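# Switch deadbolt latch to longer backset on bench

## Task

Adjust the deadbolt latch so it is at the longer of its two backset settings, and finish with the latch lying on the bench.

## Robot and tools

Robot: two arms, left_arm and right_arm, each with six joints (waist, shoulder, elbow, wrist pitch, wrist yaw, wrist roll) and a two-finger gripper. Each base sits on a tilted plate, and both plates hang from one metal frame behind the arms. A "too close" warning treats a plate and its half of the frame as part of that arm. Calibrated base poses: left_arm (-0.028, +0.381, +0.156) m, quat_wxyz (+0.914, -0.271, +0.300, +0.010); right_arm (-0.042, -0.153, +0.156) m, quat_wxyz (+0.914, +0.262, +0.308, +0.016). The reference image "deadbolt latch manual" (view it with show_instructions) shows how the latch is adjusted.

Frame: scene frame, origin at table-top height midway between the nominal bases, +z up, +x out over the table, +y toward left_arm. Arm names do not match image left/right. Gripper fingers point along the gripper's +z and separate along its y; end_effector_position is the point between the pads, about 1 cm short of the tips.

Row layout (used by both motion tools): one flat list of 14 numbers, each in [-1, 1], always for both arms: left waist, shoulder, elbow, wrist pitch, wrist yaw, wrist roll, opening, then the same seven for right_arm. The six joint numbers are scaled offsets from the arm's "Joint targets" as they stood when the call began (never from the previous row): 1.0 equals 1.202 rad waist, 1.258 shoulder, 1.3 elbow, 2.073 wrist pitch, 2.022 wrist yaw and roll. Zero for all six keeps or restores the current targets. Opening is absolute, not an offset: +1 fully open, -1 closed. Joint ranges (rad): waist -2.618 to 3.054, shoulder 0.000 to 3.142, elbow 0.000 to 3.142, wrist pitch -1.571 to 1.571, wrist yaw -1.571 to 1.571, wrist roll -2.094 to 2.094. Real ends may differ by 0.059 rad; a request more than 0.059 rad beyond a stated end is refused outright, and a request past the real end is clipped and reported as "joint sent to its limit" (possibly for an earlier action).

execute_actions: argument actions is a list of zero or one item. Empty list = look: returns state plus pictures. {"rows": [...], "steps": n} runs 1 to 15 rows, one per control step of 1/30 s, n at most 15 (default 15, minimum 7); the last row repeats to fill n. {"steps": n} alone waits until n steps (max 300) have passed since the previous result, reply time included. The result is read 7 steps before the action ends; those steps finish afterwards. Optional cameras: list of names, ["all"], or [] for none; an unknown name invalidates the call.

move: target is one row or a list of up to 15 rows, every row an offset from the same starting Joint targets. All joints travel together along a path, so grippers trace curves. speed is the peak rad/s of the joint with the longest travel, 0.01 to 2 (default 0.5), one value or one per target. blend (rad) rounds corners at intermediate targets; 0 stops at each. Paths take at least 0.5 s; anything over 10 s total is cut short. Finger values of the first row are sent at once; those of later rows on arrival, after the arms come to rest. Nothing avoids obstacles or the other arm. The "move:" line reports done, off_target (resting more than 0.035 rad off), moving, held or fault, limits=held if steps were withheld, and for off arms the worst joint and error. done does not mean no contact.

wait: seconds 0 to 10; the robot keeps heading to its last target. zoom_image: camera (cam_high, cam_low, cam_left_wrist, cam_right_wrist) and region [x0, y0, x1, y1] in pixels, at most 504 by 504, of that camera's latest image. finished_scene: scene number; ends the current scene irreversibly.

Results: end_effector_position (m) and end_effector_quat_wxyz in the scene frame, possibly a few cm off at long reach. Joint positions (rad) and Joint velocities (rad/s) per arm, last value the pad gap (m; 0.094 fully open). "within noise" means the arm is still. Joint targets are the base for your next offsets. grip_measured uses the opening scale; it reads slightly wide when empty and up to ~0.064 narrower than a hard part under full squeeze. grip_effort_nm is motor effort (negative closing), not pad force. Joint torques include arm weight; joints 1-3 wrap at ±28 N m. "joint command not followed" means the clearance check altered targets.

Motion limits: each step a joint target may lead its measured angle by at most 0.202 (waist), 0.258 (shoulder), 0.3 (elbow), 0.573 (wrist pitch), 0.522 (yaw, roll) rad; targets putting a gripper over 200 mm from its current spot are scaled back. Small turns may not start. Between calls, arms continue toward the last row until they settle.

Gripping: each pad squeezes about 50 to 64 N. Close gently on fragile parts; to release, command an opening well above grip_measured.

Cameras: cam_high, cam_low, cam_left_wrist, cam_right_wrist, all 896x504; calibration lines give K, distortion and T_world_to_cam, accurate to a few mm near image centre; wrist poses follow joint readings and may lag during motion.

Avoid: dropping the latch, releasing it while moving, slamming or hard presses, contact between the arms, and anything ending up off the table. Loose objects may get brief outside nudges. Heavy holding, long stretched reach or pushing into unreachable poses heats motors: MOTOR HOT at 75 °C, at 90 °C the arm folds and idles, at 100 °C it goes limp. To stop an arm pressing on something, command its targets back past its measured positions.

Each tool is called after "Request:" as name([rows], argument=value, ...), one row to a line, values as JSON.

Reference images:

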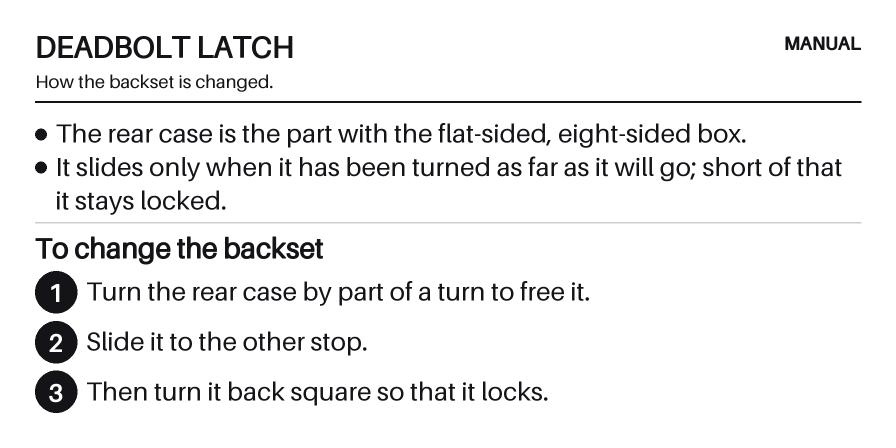

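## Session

Request:
execute_actions(actions=[], cameras=["all"])

Scene clock: 0.00 s of 4900.00 s.
left_arm: end_effector_position=(+0.4447, +0.1956, +0.3011) grip_measured=-0.985 grip_effort_nm=n/a end_effector_quat_wxyz=(+0.400, +0.503, +0.542, -0.542) | right_arm: end_effector_position=(-0.0519, -0.6557, +0.2041) grip_measured=+1.000 grip_effort_nm=n/a end_effector_quat_wxyz=(-0.005, +0.673, +0.357, -0.647)
Joint positions: left_arm=[-0.512 1.769 1.729 -0.882 0.679 1.168 0.001] | right_arm=[-1.59 1.478 1.2 -0.306 0.769 0.77 0.094]
Joint velocities: within noise
Joint torques (N m): no reading
Motor temperatures (°C): left_arm=[30 31 28 28 26 27 26] | right_arm=[29 35 34 29 28 26 29]
Heat: left arm: 31 °C; right arm: 35 °C.
Joint targets: left_arm=[-0.527 1.760 1.736 -0.884 0.697 1.169] | right_arm=[-1.600 1.471 1.205 -0.308 0.785 0.772]
camera_calibration:
cam_left_wrist: T_world_to_cam=[[-0.982494, 0.0926874, 0.1616, 0.371709], [-0.0879937, 0.533692, -0.841089, 0.225048], [-0.164203, -0.840584, -0.516193, 0.47865], [0, 0, 0, 1]] pos_world=[0.4636, 0.247787, 0.376293]
cam_right_wrist: T_world_to_cam=[[-0.481567, 0.746211, 0.459634, 0.372917], [0.292029, 0.631105, -0.718628, 0.614063], [-0.826324, -0.211841, -0.521835, 0.013251], [0, 0, 0, 1]] pos_world=[0.0112096, -0.663006, 0.276792]

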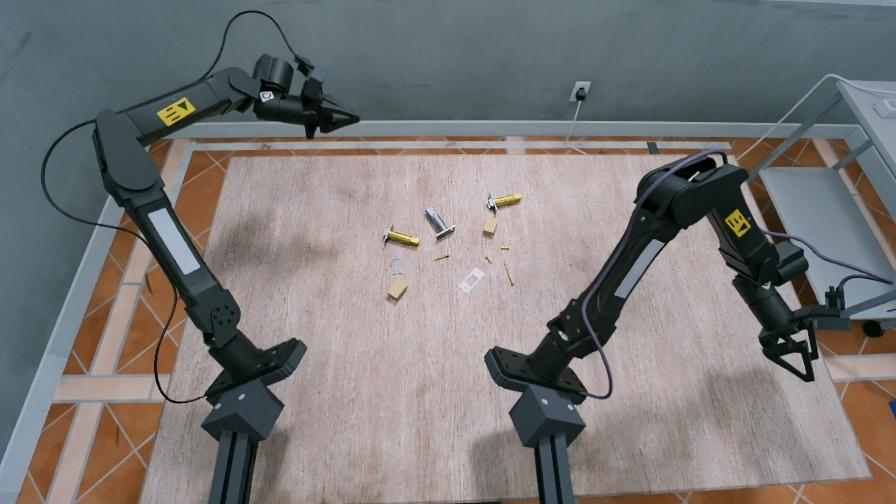

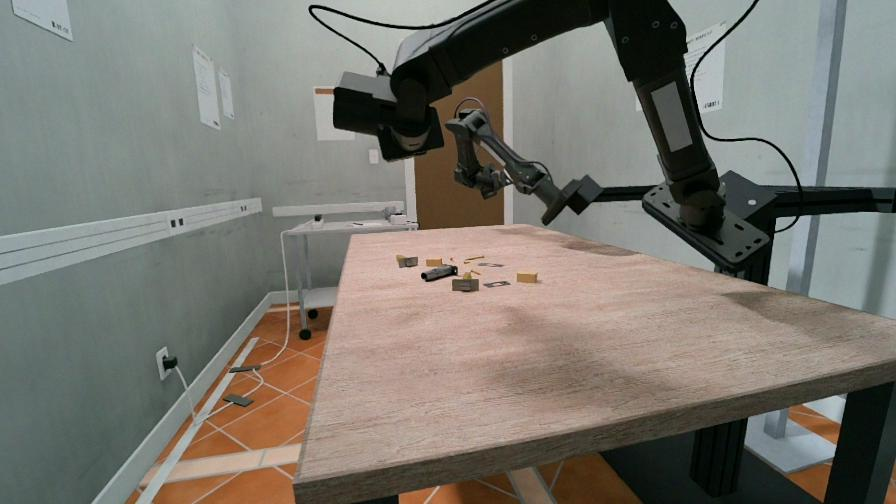

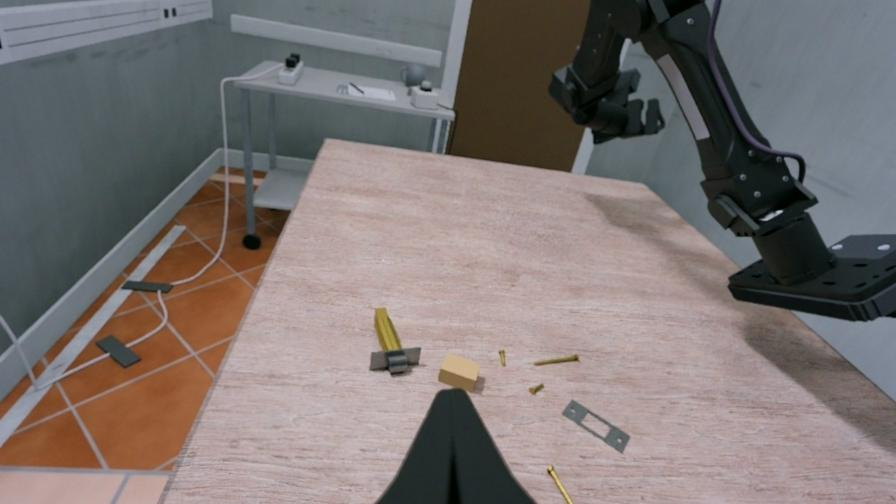

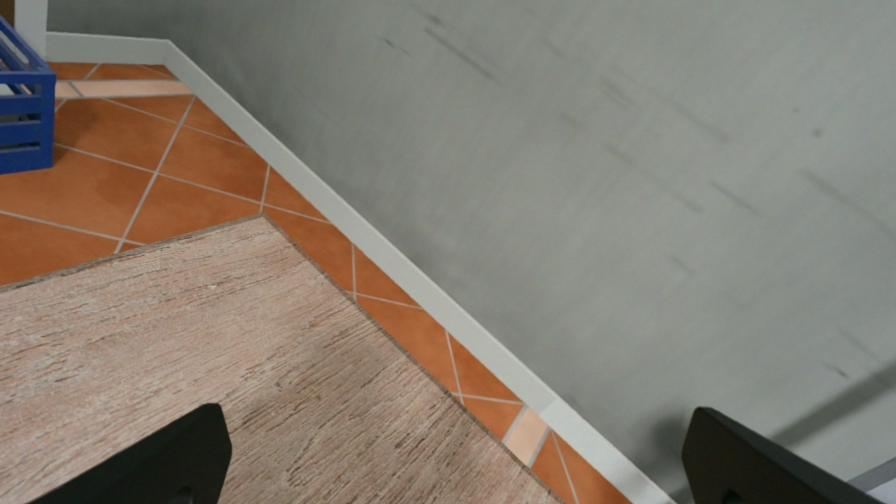

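Request:
zoom_image(camera="cam_high", region=[370, 185, 470, 265])

Request:
zoom_image(camera="cam_high", region=[460, 180, 540, 240])

Request:
zoom_image(camera="cam_low", region=[385, 240, 505, 300])

Request:
zoom_image(camera="cam_left_wrist", region=[350, 290, 500, 400])

Scaled by 5.040 from the camera's 896x504 image, which has a finer 1280x720 frame.

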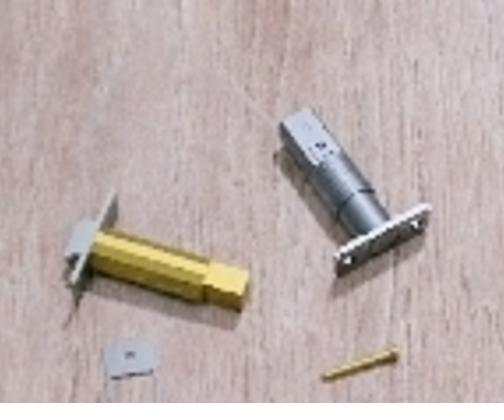

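Scaled by 6.300 from the camera's 896x504 image, which has a finer 1280x720 frame.

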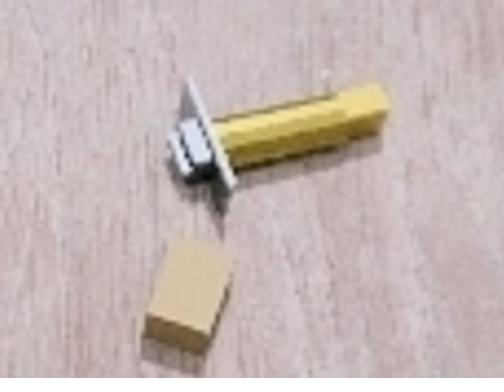

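Scaled by 4.200 from the camera's 896x504 image, which has a finer 1280x720 frame.

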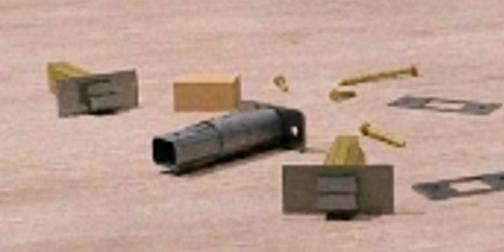

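Scaled by 3.360 from the camera's 896x504 image, which has a finer 1280x720 frame.

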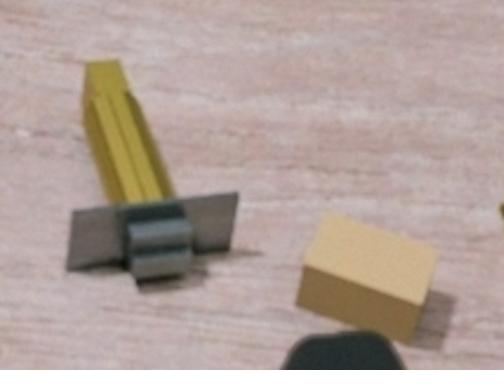

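Request:
move([
  [0,0,0,0,0,0,1,0,-0.215,0.458,-0.527,-0.388,-0.332,1],
  [0.0225,-0.445,0.049,-0.249,-0.345,-0.776,1,0.99,-0.215,0.458,-0.527,-0.388,-0.332,1],
], speed=[1.2,1.2], blend=[0.2,0], cameras=["cam_high"])

Scene clock: 9.07 s of 4900.00 s.
left_arm: end_effector_position=(+0.3895, +0.4230, +0.3353) grip_measured=+0.998 grip_effort_nm=0.115 end_effector_quat_wxyz=(+0.040, -0.104, +0.906, -0.407) | right_arm: end_effector_position=(+0.3545, -0.3722, +0.2128) grip_measured=+1.000 grip_effort_nm=0.037 end_effector_quat_wxyz=(-0.006, +0.284, +0.952, +0.115)
Joint positions: left_arm=[-0.502 1.209 1.787 -1.394 -0.005 -0.398 0.094] | right_arm=[-0.417 1.209 1.781 -1.387 0 0.109 0.094]
Joint velocities: within noise
Joint torques (N m): left_arm=[-1.51 -4.81 5.56 0.57 0.47 0.03] | right_arm=[1.05 -9.72 7.13 -0.1 -0.13 -0.08]
Motor temperatures (°C): left_arm=[31 32 28 28 27 27 27] | right_arm=[30 38 34 29 28 26 29]
Heat: left arm: 32 °C; right arm: 38 °C.
Joint targets: left_arm=[-0.500 1.200 1.800 -1.400 0.000 -0.400] | right_arm=[-0.410 1.200 1.800 -1.400 0.001 0.101]
Kept back: nothing.
move: done; blend cut to 0 rad at target 1
Images, in order (width x height): cam_high 896x504.

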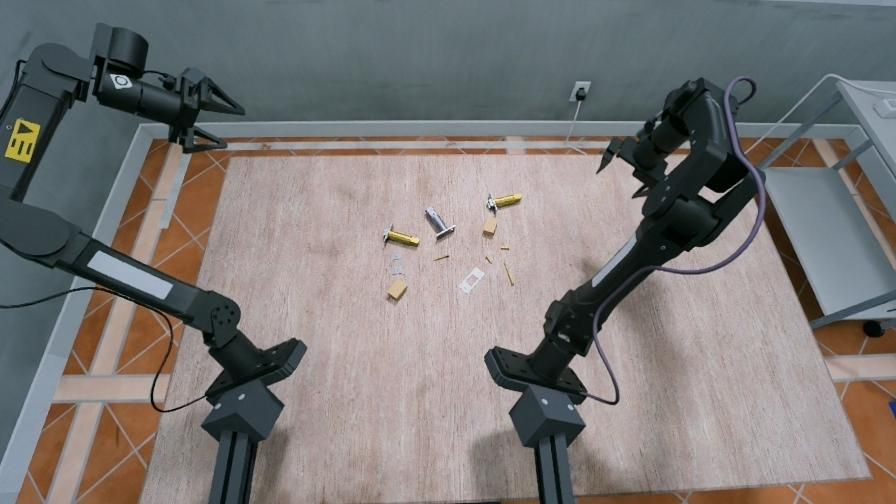

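Request:
move(target=[0,0,0,0,0,0,1,0.948,0.764,0.026,0.151,0.415,0.0415,1], speed=1.2, cameras=["cam_right_wrist","cam_high","cam_low"])

Request:
zoom_image(camera="cam_right_wrist", region=[340, 200, 580, 440])

Scene clock: 11.73 s of 4900.00 s.
left_arm: end_effector_position=(+0.3893, +0.4230, +0.3352) grip_measured=+0.998 grip_effort_nm=0.120 end_effector_quat_wxyz=(+0.040, -0.104, +0.906, -0.407) | right_arm: end_effector_position=(+0.3882, +0.0385, +0.1002) grip_measured=+1.000 grip_effort_nm=0.037 end_effector_quat_wxyz=(-0.006, -0.268, +0.964, -0.003)
Joint positions: left_arm=[-0.502 1.209 1.787 -1.395 -0.005 -0.399 0.094] | right_arm=[0.724 2.168 1.814 -1.102 0.826 0.174 0.094]
Joint velocities: within noise
Joint torques (N m): left_arm=[-1.47 -4.67 5.53 0.59 0.44 0.01] | right_arm=[7.73 -8.06 5.52 0.16 0.14 0.11]
Motor temperatures (°C): left_arm=[31 32 28 28 27 27 26] | right_arm=[30 39 34 29 28 26 29]
Heat: left arm: 32 °C; right arm: 39 °C.
Joint targets: left_arm=[-0.500 1.200 1.800 -1.400 0.000 -0.400] | right_arm=[0.730 2.162 1.834 -1.087 0.840 0.185]
Kept back: nothing.
move: done
camera_calibration:
cam_right_wrist: T_world_to_cam=[[0.507588, -0.861586, -0.00484621, -0.160923], [-0.773379, -0.458087, 0.438225, 0.312367], [-0.379789, -0.21869, -0.898852, 0.334375], [0, 0, 0, 1]] pos_world=[0.450253, 0.0775669, 0.162887]
Images, in order (width x height): cam_high 896x504, cam_low 896x504, cam_right_wrist 896x504.

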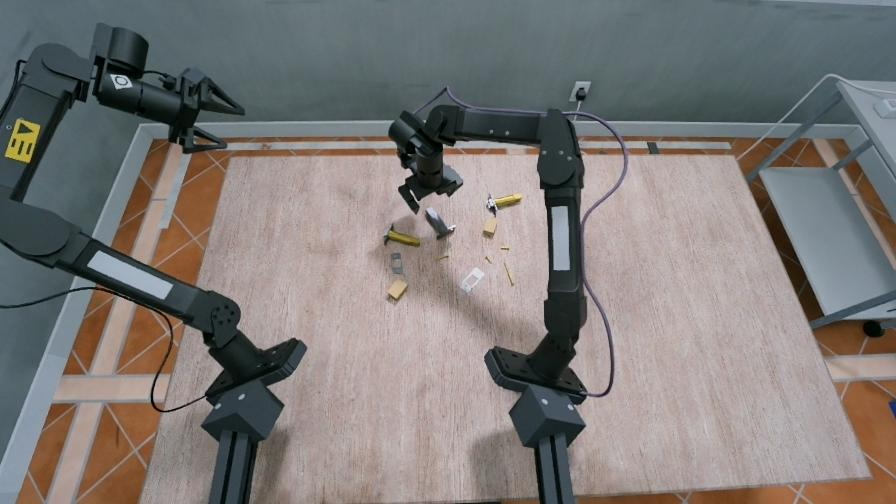

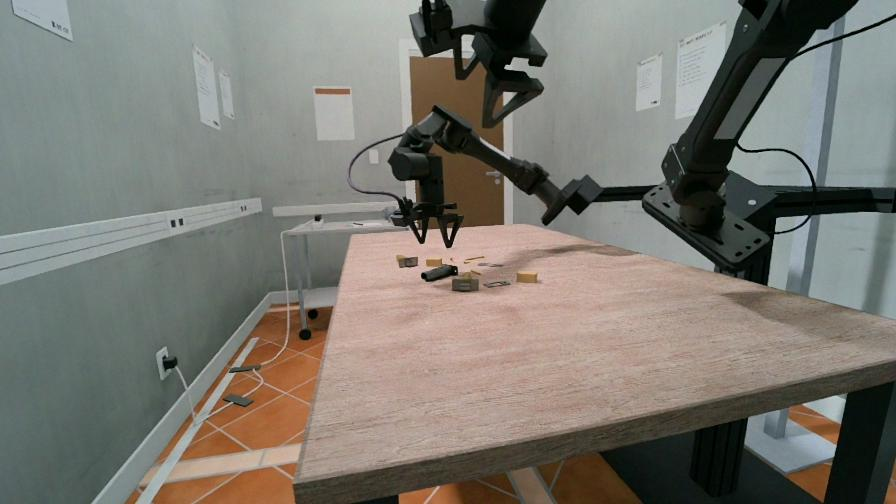

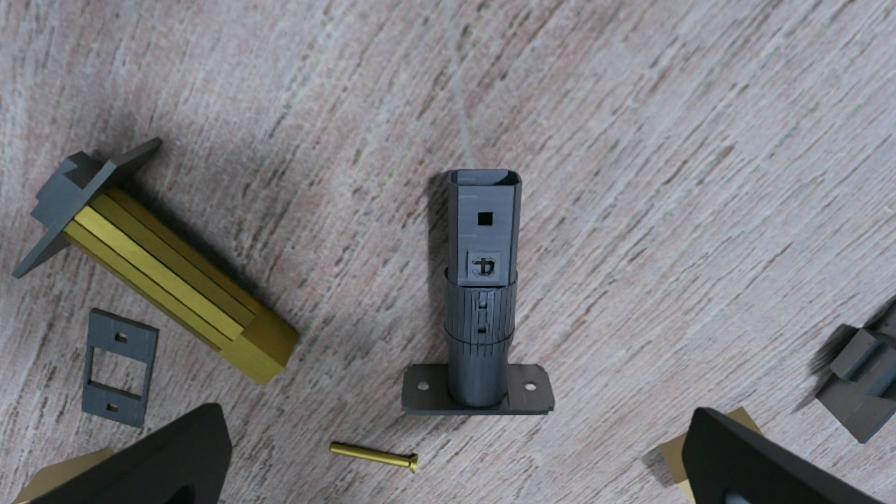

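Scaled by 2.100 from the camera's 896x504 image, which has a finer 1280x720 frame.

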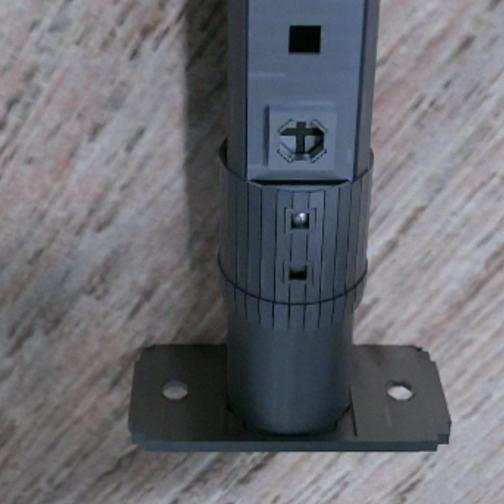

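Request:
move(target=[0,0,0,0,0,0,1,-0.0724,0.0421,-0.0431,0.0820,-0.0223,-0.0772,1], speed=0.5, cameras=["cam_right_wrist","cam_low"])

Scene clock: 14.50 s of 4900.00 s.
left_arm: end_effector_position=(+0.3892, +0.4231, +0.3351) grip_measured=+0.998 grip_effort_nm=0.115 end_effector_quat_wxyz=(+0.039, -0.104, +0.907, -0.407) | right_arm: end_effector_position=(+0.4036, +0.0359, +0.0564) grip_measured=+1.000 grip_effort_nm=0.027 end_effector_quat_wxyz=(-0.003, -0.264, +0.965, +0.000)
Joint positions: left_arm=[-0.502 1.209 1.787 -1.395 -0.005 -0.399 0.094] | right_arm=[0.632 2.204 1.789 -0.932 0.807 0.04 0.094]
Joint velocities: within noise
Joint torques (N m): left_arm=[-1.5 -4.75 5.5 0.58 0.41 -0.03] | right_arm=[8.18 -7.25 2.8 0.2 -0.15 -0.11]
Motor temperatures (°C): left_arm=[31 32 28 28 27 27 26] | right_arm=[31 39 34 29 28 26 29]
Heat: left arm: 32 °C; right arm: 39 °C.
Joint targets: left_arm=[-0.500 1.200 1.800 -1.400 0.000 -0.400] | right_arm=[0.643 2.215 1.778 -0.917 0.795 0.029]
Kept back: nothing.
move: done
camera_calibration:
cam_right_wrist: T_world_to_cam=[[0.500775, -0.865528, -0.0092193, -0.168061], [-0.779001, -0.455305, 0.43111, 0.344835], [-0.377335, -0.208707, -0.902252, 0.299211], [0, 0, 0, 1]] pos_world=[0.46569, 0.0739904, 0.119753]
Images, in order (width x height): cam_low 896x504, cam_right_wrist 896x504.

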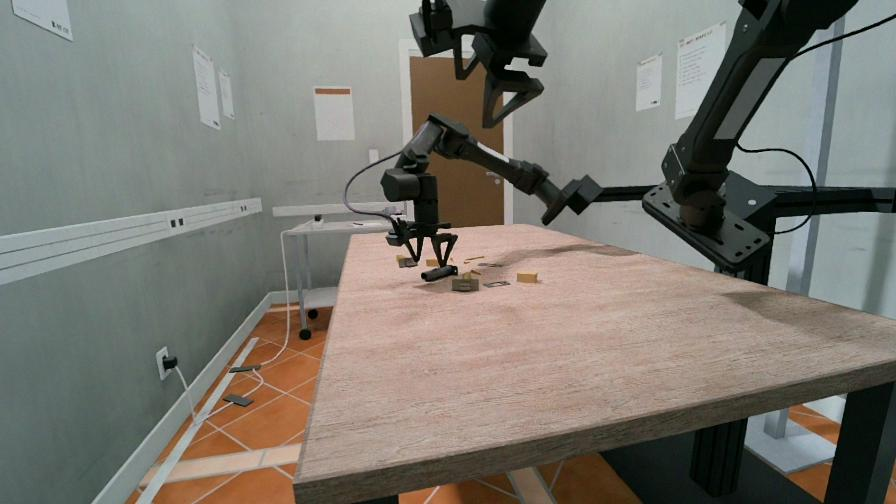

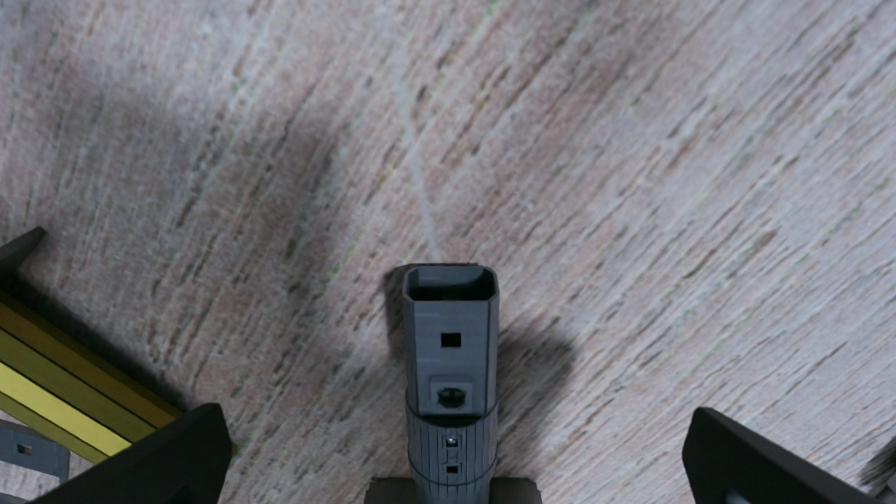

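Request:
move(target=[0,0,0,0,0,0,1,-0.0374,0.0229,-0.0319,0.0569,-0.0053,-0.0329,0.1], speed=0.25, cameras=["cam_right_wrist","cam_low"])

Request:
zoom_image(camera="cam_low", region=[400, 230, 490, 300])

Scene clock: 17.07 s of 4900.00 s.
left_arm: end_effector_position=(+0.3892, +0.4231, +0.3351) grip_measured=+0.998 grip_effort_nm=0.115 end_effector_quat_wxyz=(+0.039, -0.104, +0.907, -0.407) | right_arm: end_effector_position=(+0.4043, +0.0388, +0.0299) grip_measured=+0.102 grip_effort_nm=-0.066 end_effector_quat_wxyz=(+0.002, -0.265, +0.964, +0.001)
Joint positions: left_arm=[-0.502 1.209 1.787 -1.395 -0.005 -0.399 0.094] | right_arm=[0.592 2.228 1.748 -0.814 0.796 -0.026 0.052]
Joint velocities: within noise
Joint torques (N m): left_arm=[-1.36 -4.75 5.46 0.55 0.43 -0.01] | right_arm=[7.83 -7.12 2.55 0.21 -0.14 -0.11]
Motor temperatures (°C): left_arm=[31 32 28 28 27 27 26] | right_arm=[31 39 34 29 28 26 29]
Heat: left arm: 32 °C; right arm: 39 °C.
Joint targets: left_arm=[-0.500 1.200 1.800 -1.400 0.000 -0.400] | right_arm=[0.598 2.243 1.736 -0.800 0.784 -0.038]
Kept back: nothing.
move: done
camera_calibration:
cam_right_wrist: T_world_to_cam=[[0.502516, -0.864513, -0.00974924, -0.166931], [-0.781227, -0.458877, 0.423221, 0.359445], [-0.370354, -0.205059, -0.905974, 0.273262], [0, 0, 0, 1]] pos_world=[0.465897, 0.0766615, 0.0938157]
Images, in order (width x height): cam_low 896x504, cam_right_wrist 896x504.

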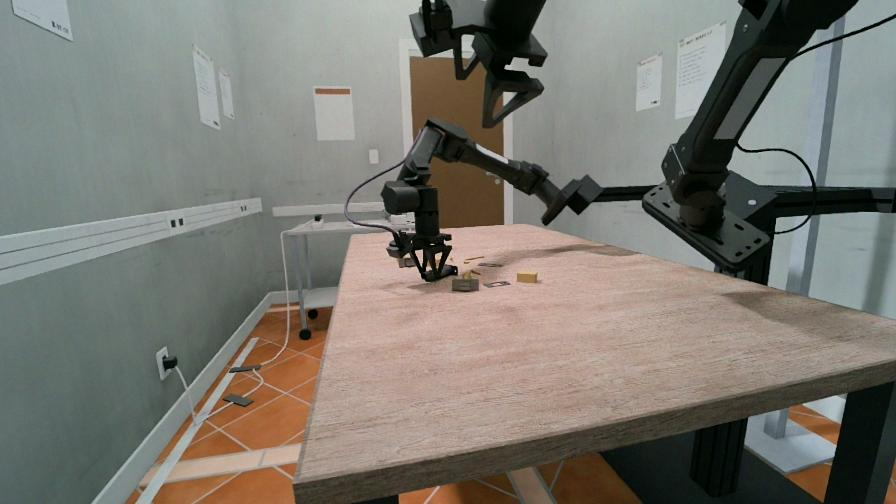

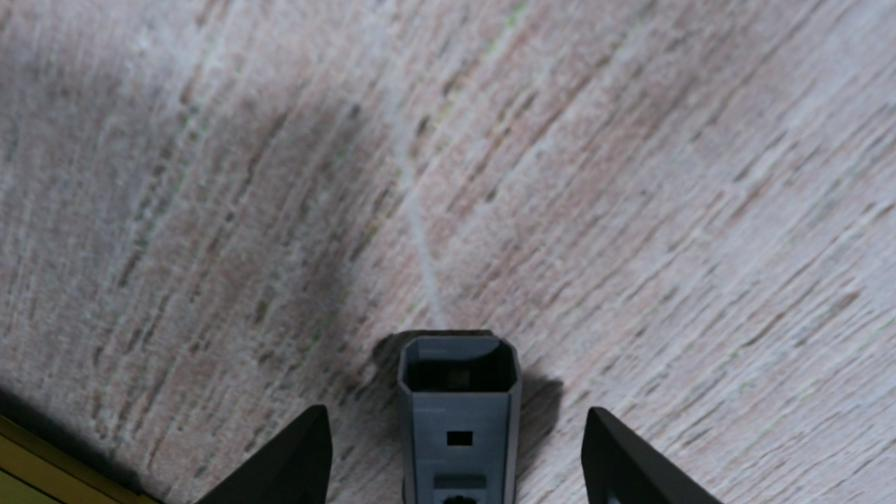

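Scaled by 5.600 from the camera's 896x504 image, which has a finer 1280x720 frame.

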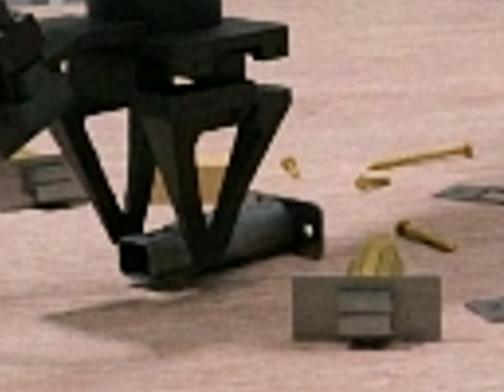

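Request:
move(target=[0,0,0,0,0,0,1,-0.0095,0.006,-0.0082,0.0150,-0.0015,-0.0085,0.0], speed=0.2, cameras=["cam_right_wrist","cam_low"])

Request:
zoom_image(camera="cam_low", region=[400, 230, 490, 300])

Scene clock: 18.33 s of 4900.00 s.
left_arm: end_effector_position=(+0.3892, +0.4231, +0.3351) grip_measured=+0.998 grip_effort_nm=0.110 end_effector_quat_wxyz=(+0.039, -0.104, +0.907, -0.407) | right_arm: end_effector_position=(+0.4051, +0.0397, +0.0240) grip_measured=+0.002 grip_effort_nm=-0.056 end_effector_quat_wxyz=(+0.004, -0.265, +0.964, +0.002)
Joint positions: left_arm=[-0.502 1.209 1.787 -1.395 -0.005 -0.399 0.094] | right_arm=[0.583 2.234 1.739 -0.783 0.794 -0.044 0.047]
Joint velocities: within noise
Joint torques (N m): left_arm=[-1.44 -4.74 5.42 0.59 0.43 -0.02] | right_arm=[7.68 -6.99 2.44 0.22 -0.15 -0.11]
Motor temperatures (°C): left_arm=[31 32 28 28 27 27 26] | right_arm=[31 39 34 29 28 26 29]
Heat: left arm: 32 °C; right arm: 39 °C.
Joint targets: left_arm=[-0.500 1.200 1.800 -1.400 0.000 -0.400] | right_arm=[0.586 2.251 1.726 -0.768 0.781 -0.055]
Kept back: nothing.
move: done
camera_calibration:
cam_right_wrist: T_world_to_cam=[[0.502503, -0.86452, -0.00981507, -0.166575], [-0.783237, -0.460006, 0.418252, 0.363909], [-0.366102, -0.202485, -0.908278, 0.266654], [0, 0, 0, 1]] pos_world=[0.466354, 0.0773869, 0.0883556]
Images, in order (width x height): cam_low 896x504, cam_right_wrist 896x504.

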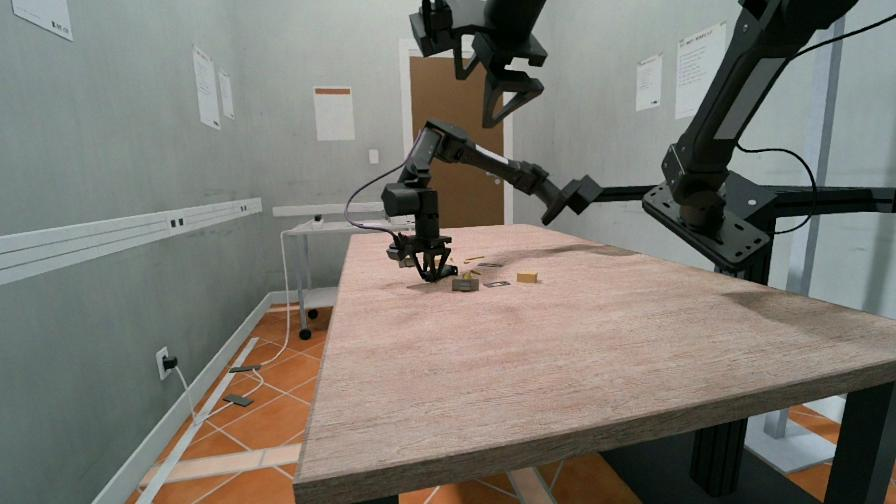

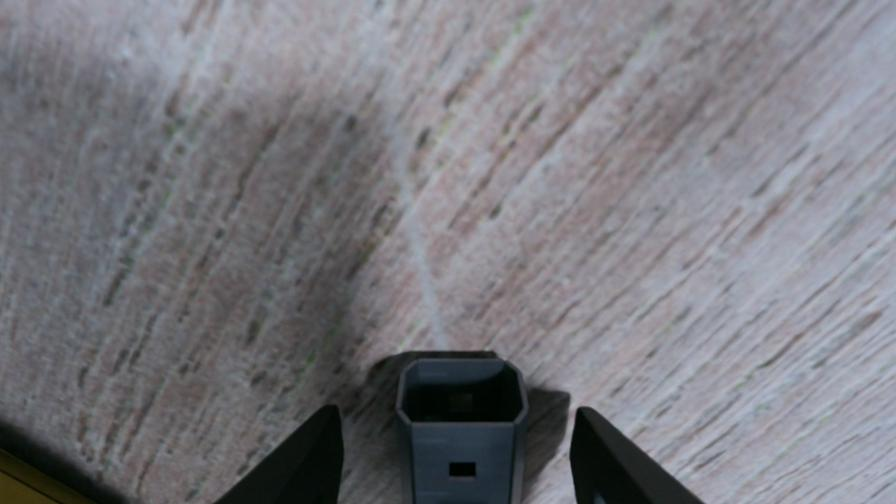

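Scaled by 5.600 from the camera's 896x504 image, which has a finer 1280x720 frame.

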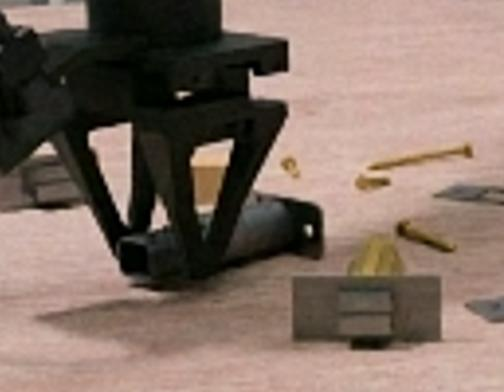

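Request:
move(target=[0,0,0,0,0,0,1,0,0,0,0,0,0,-0.42], cameras=[])

Request:
execute_actions([
  {"rows":[[0,0,0,0,0,0,1,0,0,0,0,0,0,-0.44],[0,0,0,0,0,0,1,0,0,0,0,0,0,-0.45],[0,0,0,0,0,0,1,0,0,0,0,0,0,-0.46],[0,0,0,0,0,0,1,0,0,0,0,0,0,-0.47],[0,0,0,0,0,0,1,0,0,0,0,0,0,-0.48],[0,0,0,0,0,0,1,0,0,0,0,0,0,-0.49],[0,0,0,0,0,0,1,0,0,0,0,0,0,-0.50],[0,0,0,0,0,0,1,0,0,0,0,0,0,-0.51],[0,0,0,0,0,0,1,0,0,0,0,0,0,-0.52],[0,0,0,0,0,0,1,0,0,0,0,0,0,-0.53],[0,0,0,0,0,0,1,0,0,0,0,0,0,-0.54],[0,0,0,0,0,0,1,0,0,0,0,0,0,-0.56],[0,0,0,0,0,0,1,0,0,0,0,0,0,-0.58],[0,0,0,0,0,0,1,0,0,0,0,0,0,-0.65],[0,0,0,0,0,0,1,0,0,0,0,0,0,-0.8]]},
])

Request:
wait(seconds=0.5, cameras=["cam_right_wrist"])

Scene clock: 19.37 s of 4900.00 s.
left_arm: end_effector_position=(+0.3892, +0.4231, +0.3351) grip_measured=+0.998 grip_effort_nm=0.120 end_effector_quat_wxyz=(+0.039, -0.104, +0.907, -0.407) | right_arm: end_effector_position=(+0.4052, +0.0398, +0.0240) grip_measured=-0.418 grip_effort_nm=-0.056 end_effector_quat_wxyz=(+0.004, -0.265, +0.964, +0.002)
Joint positions: left_arm=[-0.502 1.209 1.787 -1.395 -0.005 -0.399 0.094] | right_arm=[0.583 2.234 1.739 -0.782 0.793 -0.044 0.027]
Joint velocities: within noise
Joint torques (N m): left_arm=[-1.47 -4.75 5.45 0.57 0.42 0] | right_arm=[7.66 -6.97 2.45 0.21 -0.14 -0.11]
Motor temperatures (°C): left_arm=[31 32 28 28 27 27 26] | right_arm=[32 39 34 29 28 26 29]
Heat: left arm: 32 °C; right arm: 39 °C.
Joint targets: left_arm=[-0.500 1.200 1.800 -1.400 0.000 -0.400] | right_arm=[0.586 2.251 1.726 -0.768 0.781 -0.055]
Kept back: nothing.
move: done
No camera images: "cameras" was empty.

Scene clock: 19.63 s of 4900.00 s.
left_arm: end_effector_position=(+0.3892, +0.4231, +0.3351) grip_measured=+0.998 grip_effort_nm=0.115 end_effector_quat_wxyz=(+0.039, -0.104, +0.907, -0.407) | right_arm: end_effector_position=(+0.4052, +0.0398, +0.0240) grip_measured=-0.501 grip_effort_nm=-0.042 end_effector_quat_wxyz=(+0.004, -0.265, +0.964, +0.002)
Joint positions: left_arm=[-0.502 1.209 1.787 -1.395 -0.005 -0.399 0.094] | right_arm=[0.583 2.234 1.739 -0.782 0.793 -0.044 0.023]
Joint velocities: left_arm=[within noise] | right_arm=[-0.002 0.012 0.002 -0.022 -0.022 0.037 -0.015]
Joint torques (N m): left_arm=[-1.4 -4.75 5.57 0.58 0.43 -0.01] | right_arm=[7.65 -6.98 2.47 0.21 -0.16 -0.11]
Motor temperatures (°C): left_arm=[31 32 28 28 27 27 26] | right_arm=[32 39 34 29 28 26 29]
Heat: left arm: 32 °C; right arm: 39 °C.
Joint targets: left_arm=[-0.500 1.200 1.800 -1.400 0.000 -0.400] | right_arm=[0.586 2.251 1.726 -0.768 0.781 -0.055]
Steps of this call (1-8: this action's first 8). Readings (joint positions of left_arm | right_arm):
1: [-0.502 1.209 1.787 -1.395 -0.005 -0.399] | [0.583 2.234 1.739 -0.782 0.793 -0.044]
2: [-0.502 1.209 1.787 -1.395 -0.005 -0.399] | [0.583 2.234 1.739 -0.782 0.793 -0.044]
4: [-0.502 1.209 1.787 -1.395 -0.005 -0.399] | [0.583 2.234 1.739 -0.782 0.793 -0.044]
8: the state above

Scene clock: 20.37 s of 4900.00 s.
left_arm: end_effector_position=(+0.3892, +0.4231, +0.3351) grip_measured=+0.998 grip_effort_nm=0.110 end_effector_quat_wxyz=(+0.039, -0.104, +0.907, -0.407) | right_arm: end_effector_position=(+0.4052, +0.0398, +0.0240) grip_measured=-0.555 grip_effort_nm=-0.984 end_effector_quat_wxyz=(+0.004, -0.265, +0.964, +0.002)
Joint positions: left_arm=[-0.502 1.209 1.787 -1.395 -0.005 -0.399 0.094] | right_arm=[0.583 2.234 1.739 -0.782 0.793 -0.045 0.021]
Joint velocities: within noise
Joint torques (N m): left_arm=[-1.44 -4.74 5.49 0.59 0.44 0] | right_arm=[7.65 -6.97 2.45 0.21 -0.15 -0.11]
Motor temperatures (°C): left_arm=[31 32 28 28 27 27 26] | right_arm=[32 39 34 29 28 26 29]
Heat: left arm: 32 °C; right arm: 39 °C.
Joint targets: left_arm=[-0.500 1.200 1.800 -1.400 0.000 -0.400] | right_arm=[0.586 2.251 1.726 -0.769 0.781 -0.055]
Steps of this call (1-7: your previous action's last 7; 8-15: toward your last target; 16-22: nothing new was sent). Readings (joint positions of left_arm | right_arm):
1: [-0.502 1.209 1.787 -1.395 -0.005 -0.399] | [0.583 2.234 1.739 -0.782 0.793 -0.044]
2: [-0.502 1.209 1.787 -1.395 -0.005 -0.399] | [0.583 2.234 1.739 -0.782 0.793 -0.045]
4: [-0.502 1.209 1.787 -1.395 -0.005 -0.399] | [0.583 2.234 1.739 -0.782 0.793 -0.045]
8: [-0.502 1.209 1.787 -1.395 -0.005 -0.399] | [0.583 2.234 1.739 -0.782 0.793 -0.045]
22: the state above
All arms were judged still, so your last target was given up. Each gripper or tool keeps its last command.
camera_calibration:
cam_right_wrist: T_world_to_cam=[[0.502698, -0.864402, -0.0101754, -0.166587], [-0.783257, -0.460425, 0.417752, 0.364083], [-0.365791, -0.202033, -0.908504, 0.26658], [0, 0, 0, 1]] pos_world=[0.466426, 0.0774931, 0.0883972]
Images, in order (width x height): cam_right_wrist 896x504.

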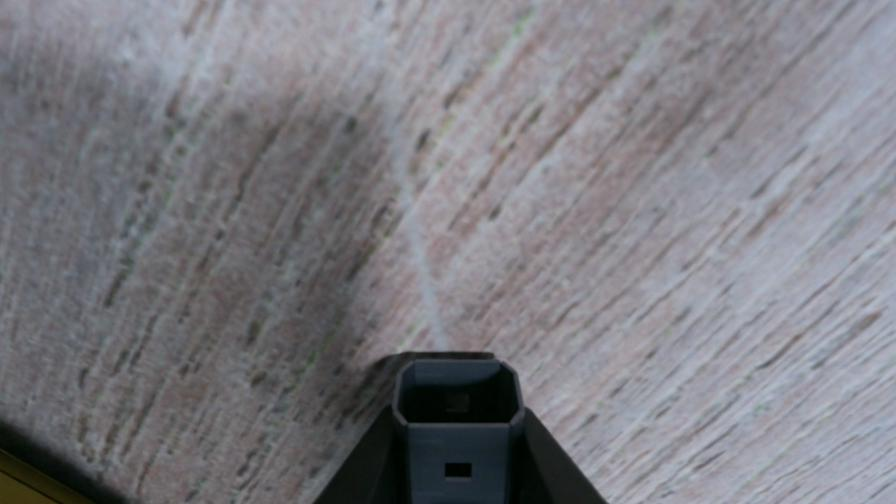

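Request:
move([
  [0,0,0,0,0,0,1,0.12,-0.0707,0.083,-0.1534,0.029,0.119,-0.8],
  [0,0.556,-0.346,0.82,0.015,0,1,-0.069,-0.341,0.262,-0.333,-0.006,0.7196,-0.8],
], speed=[0.4,1.0], blend=[0.05,0], cameras=["cam_high","cam_right_wrist"])

Scene clock: 24.40 s of 4900.00 s.
left_arm: end_effector_position=(+0.5689, +0.1837, +0.1650) grip_measured=+0.998 grip_effort_nm=0.115 end_effector_quat_wxyz=(+0.279, -0.199, +0.814, -0.469) | right_arm: end_effector_position=(+0.4563, -0.1516, +0.1698) grip_measured=-0.555 grip_effort_nm=-0.989 end_effector_quat_wxyz=(-0.002, +0.471, +0.882, -0.012)
Joint positions: left_arm=[-0.499 1.892 1.35 0.286 0.013 -0.4 0.094] | right_arm=[0.498 1.846 2.044 -1.44 0.781 1.389 0.021]
Joint velocities: within noise
Joint torques (N m): left_arm=[-6.95 -8.17 4.77 1.24 0.53 0] | right_arm=[5.57 -9.61 5.97 -0.16 -0.14 0.11]
Motor temperatures (°C): left_arm=[31 32 28 29 27 27 26] | right_arm=[32 39 34 29 28 26 29]
Heat: left arm: 32 °C; right arm: 39 °C.
Joint targets: left_arm=[-0.500 1.899 1.350 0.299 0.030 -0.400] | right_arm=[0.503 1.822 2.066 -1.459 0.769 1.400]
Kept back: nothing.
move: done
camera_calibration:
cam_right_wrist: T_world_to_cam=[[-0.835583, -0.549133, 0.0159343, 0.297791], [-0.49291, 0.762207, 0.419619, 0.307632], [-0.242572, 0.342772, -0.90756, 0.405265], [0, 0, 0, 1]] pos_world=[0.49877, -0.209867, 0.233969]
Images, in order (width x height): cam_high 896x504, cam_right_wrist 896x504.

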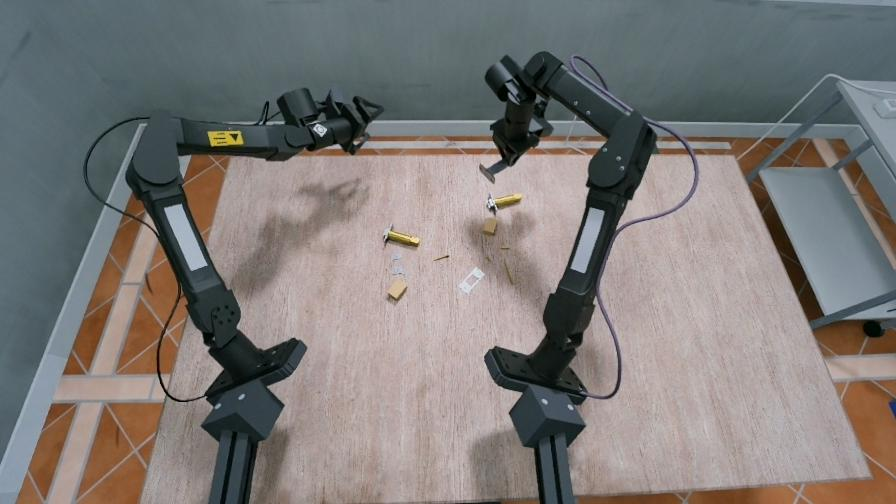

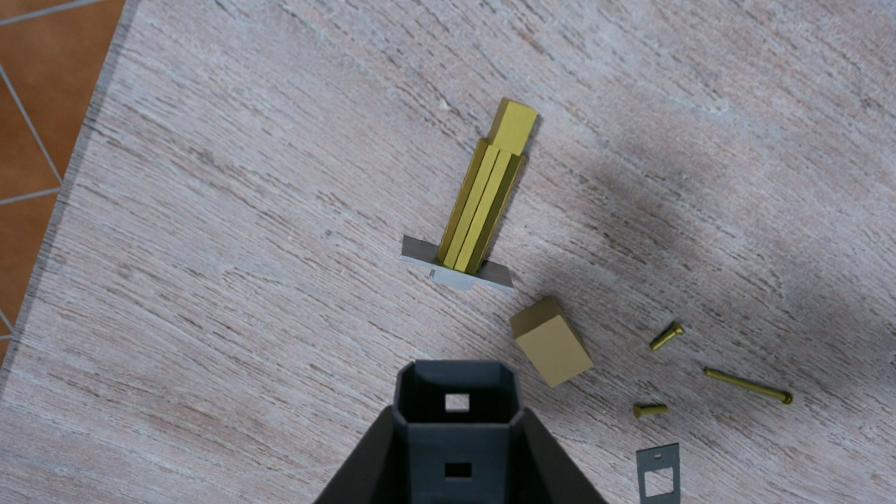

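Request:
move([
  [-0.287,0.464,-0.276,0.555,0.021,-0.176,1,0,0,0,0,0,0,-0.8],
  [-0.287,0.464,-0.276,0.555,0.021,-0.176,1,0.0899,-0.0056,-0.0931,0.0222,0.0099,0.0223,-0.8],
], speed=[0.8,0.5], cameras=["cam_left_wrist","cam_high"])

Request:
zoom_image(camera="cam_left_wrist", region=[340, 210, 560, 450])

Scene clock: 27.27 s of 4900.00 s.
left_arm: end_effector_position=(+0.3710, -0.0085, +0.1726) grip_measured=+0.998 grip_effort_nm=0.115 end_effector_quat_wxyz=(+0.233, -0.249, +0.666, -0.664) | right_arm: end_effector_position=(+0.4369, -0.1138, +0.1796) grip_measured=-0.555 grip_effort_nm=-0.984 end_effector_quat_wxyz=(-0.007, +0.441, +0.898, +0.003)
Joint positions: left_arm=[-0.819 2.474 0.992 1.437 0.056 -0.757 0.094] | right_arm=[0.596 1.84 1.955 -1.423 0.783 1.434 0.021]
Joint velocities: within noise
Joint torques (N m): left_arm=[-10.21 -6.78 2.73 1.26 0.57 0.02] | right_arm=[6.57 -8.98 3.19 0.14 0.05 0.11]
Motor temperatures (°C): left_arm=[31 32 28 29 27 27 26] | right_arm=[32 39 34 29 28 26 30]
Heat: left arm: 32 °C; right arm: 39 °C.
Joint targets: left_arm=[-0.845 2.483 0.991 1.450 0.072 -0.756] | right_arm=[0.612 1.815 1.946 -1.413 0.789 1.445]
Kept back: nothing.
move: done
camera_calibration:
cam_left_wrist: T_world_to_cam=[[0.00596537, -0.0121525, 0.999908, -0.173315], [-0.971658, -0.236372, 0.00292406, 0.395023], [0.236315, -0.971587, -0.0132181, -0.00789368], [0, 0, 0, 1]] pos_world=[0.386727, 0.0835968, 0.172039]
Images, in order (width x height): cam_high 896x504, cam_left_wrist 896x504.

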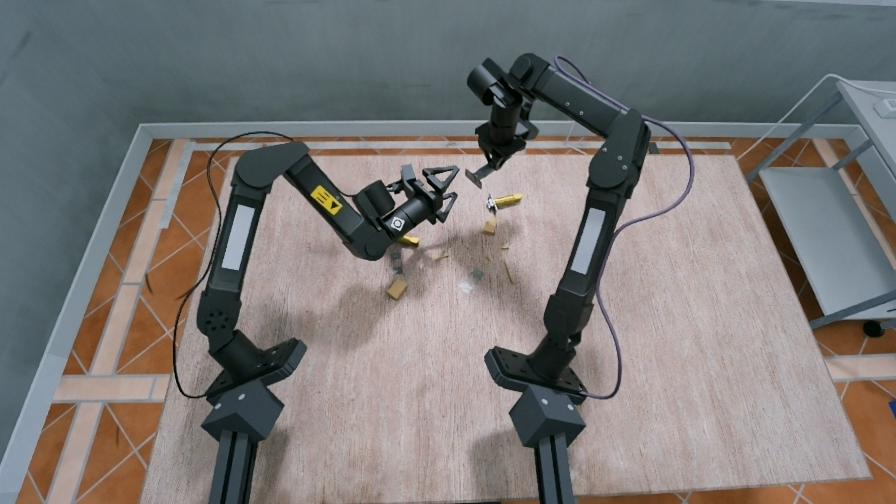

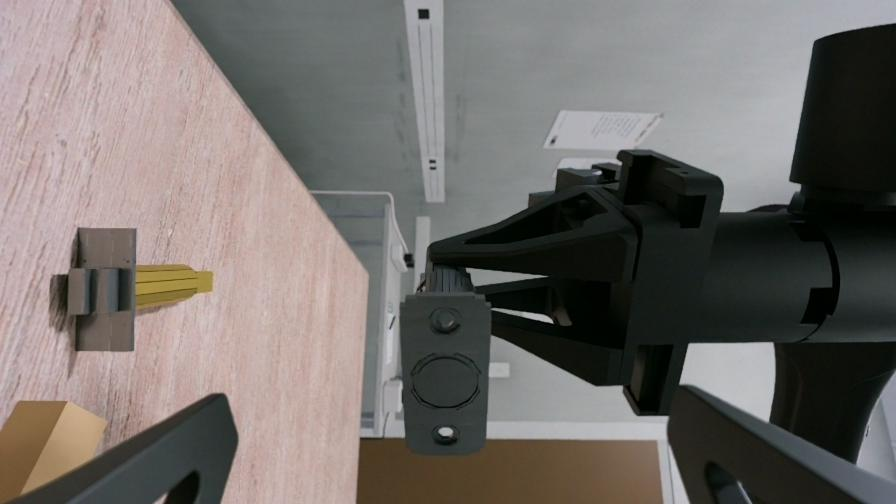

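Scaled by 2.100 from the camera's 896x504 image, which has a finer 1280x720 frame.

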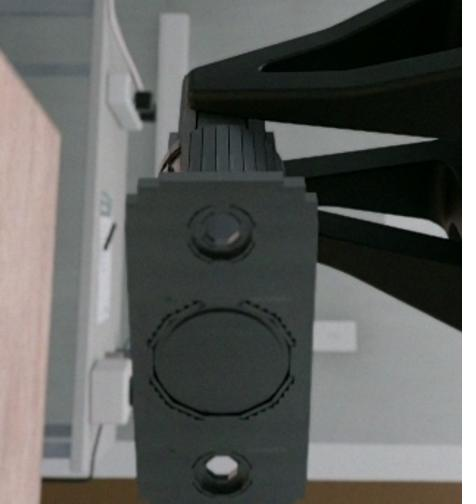

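Request:
move(target=[0,0,0,0,0,0,1,0.0869,0.1053,0.0531,-0.0265,0.0203,0.0321,-0.8], speed=0.3, cameras=["cam_left_wrist","cam_high"])

Request:
zoom_image(camera="cam_left_wrist", region=[320, 224, 640, 504])

Request:
zoom_image(camera="cam_left_wrist", region=[380, 220, 530, 350])

Scene clock: 29.83 s of 4900.00 s.
left_arm: end_effector_position=(+0.3712, -0.0084, +0.1728) grip_measured=+0.998 grip_effort_nm=0.115 end_effector_quat_wxyz=(+0.233, -0.249, +0.665, -0.664) | right_arm: end_effector_position=(+0.4277, -0.0668, +0.1821) grip_measured=-0.555 grip_effort_nm=-0.989 end_effector_quat_wxyz=(-0.002, +0.409, +0.912, -0.001)
Joint positions: left_arm=[-0.819 2.474 0.992 1.438 0.056 -0.757 0.094] | right_arm=[0.691 1.945 1.989 -1.45 0.817 1.499 0.021]
Joint velocities: within noise
Joint torques (N m): left_arm=[-10.11 -6.82 2.7 1.27 0.56 0.01] | right_arm=[7.98 -6.58 6.11 -0.13 0.13 0.11]
Motor temperatures (°C): left_arm=[32 32 28 29 27 27 26] | right_arm=[32 39 34 29 28 26 30]
Heat: left arm: 32 °C; right arm: 39 °C.
Joint targets: left_arm=[-0.845 2.483 0.991 1.450 0.072 -0.756] | right_arm=[0.716 1.947 2.014 -1.468 0.830 1.510]
Kept back: nothing.
move: done
camera_calibration:
cam_left_wrist: T_world_to_cam=[[0.00572185, -0.0113603, 0.999919, -0.17341], [-0.971458, -0.237195, 0.00286415, 0.395142], [0.237144, -0.971396, -0.0123933, -0.00824875], [0, 0, 0, 1]] pos_world=[0.386812, 0.0837431, 0.172162]
Images, in order (width x height): cam_high 896x504, cam_left_wrist 896x504.

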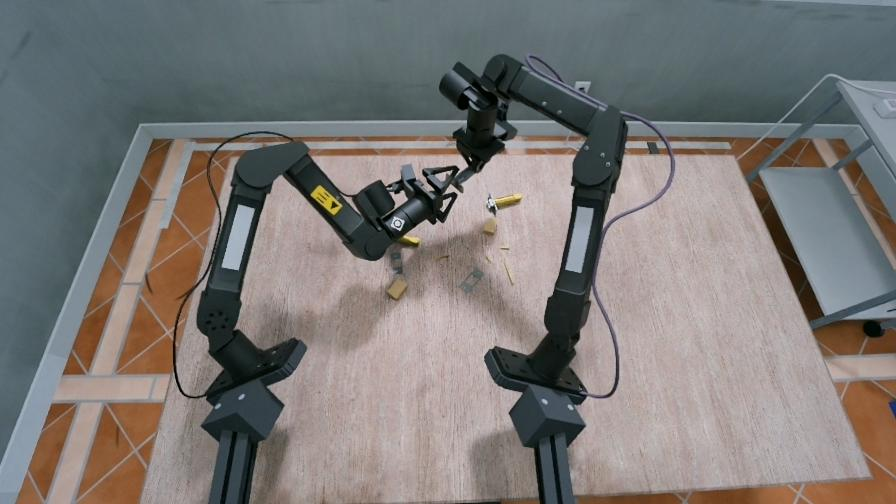

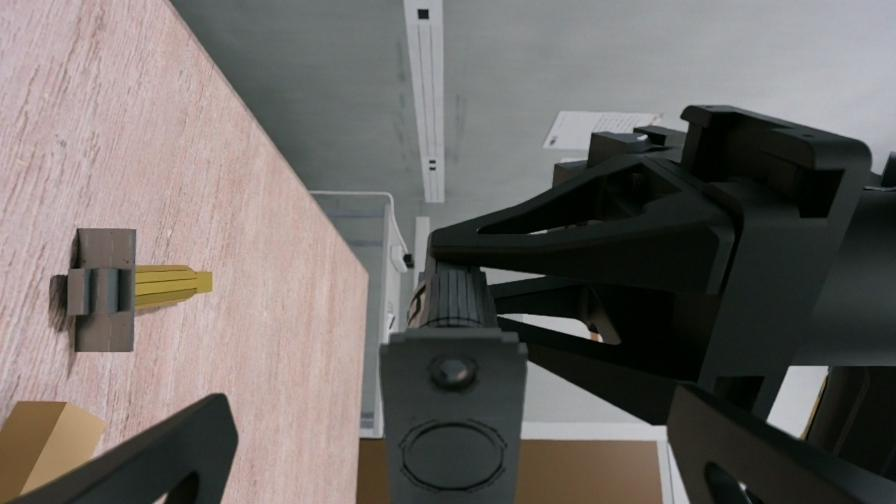

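Scaled by 1.575 from the camera's 896x504 image, which has a finer 1280x720 frame.

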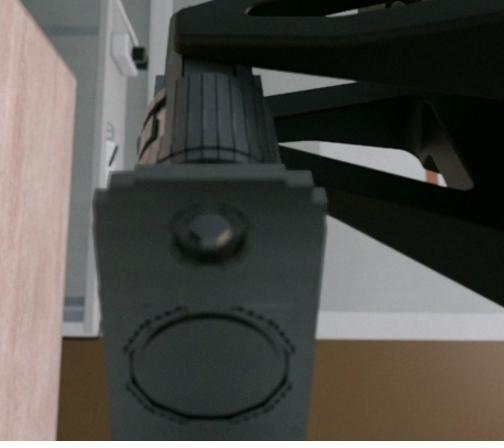

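Scaled by 3.360 from the camera's 896x504 image, which has a finer 1280x720 frame.

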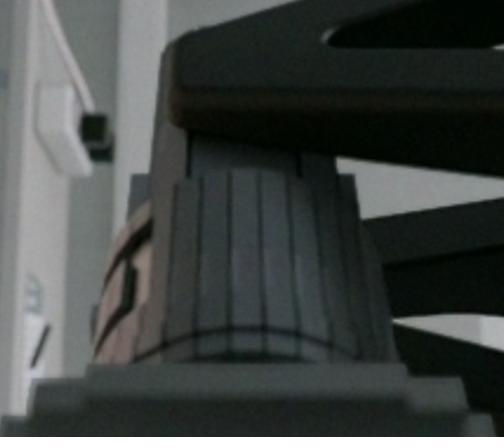

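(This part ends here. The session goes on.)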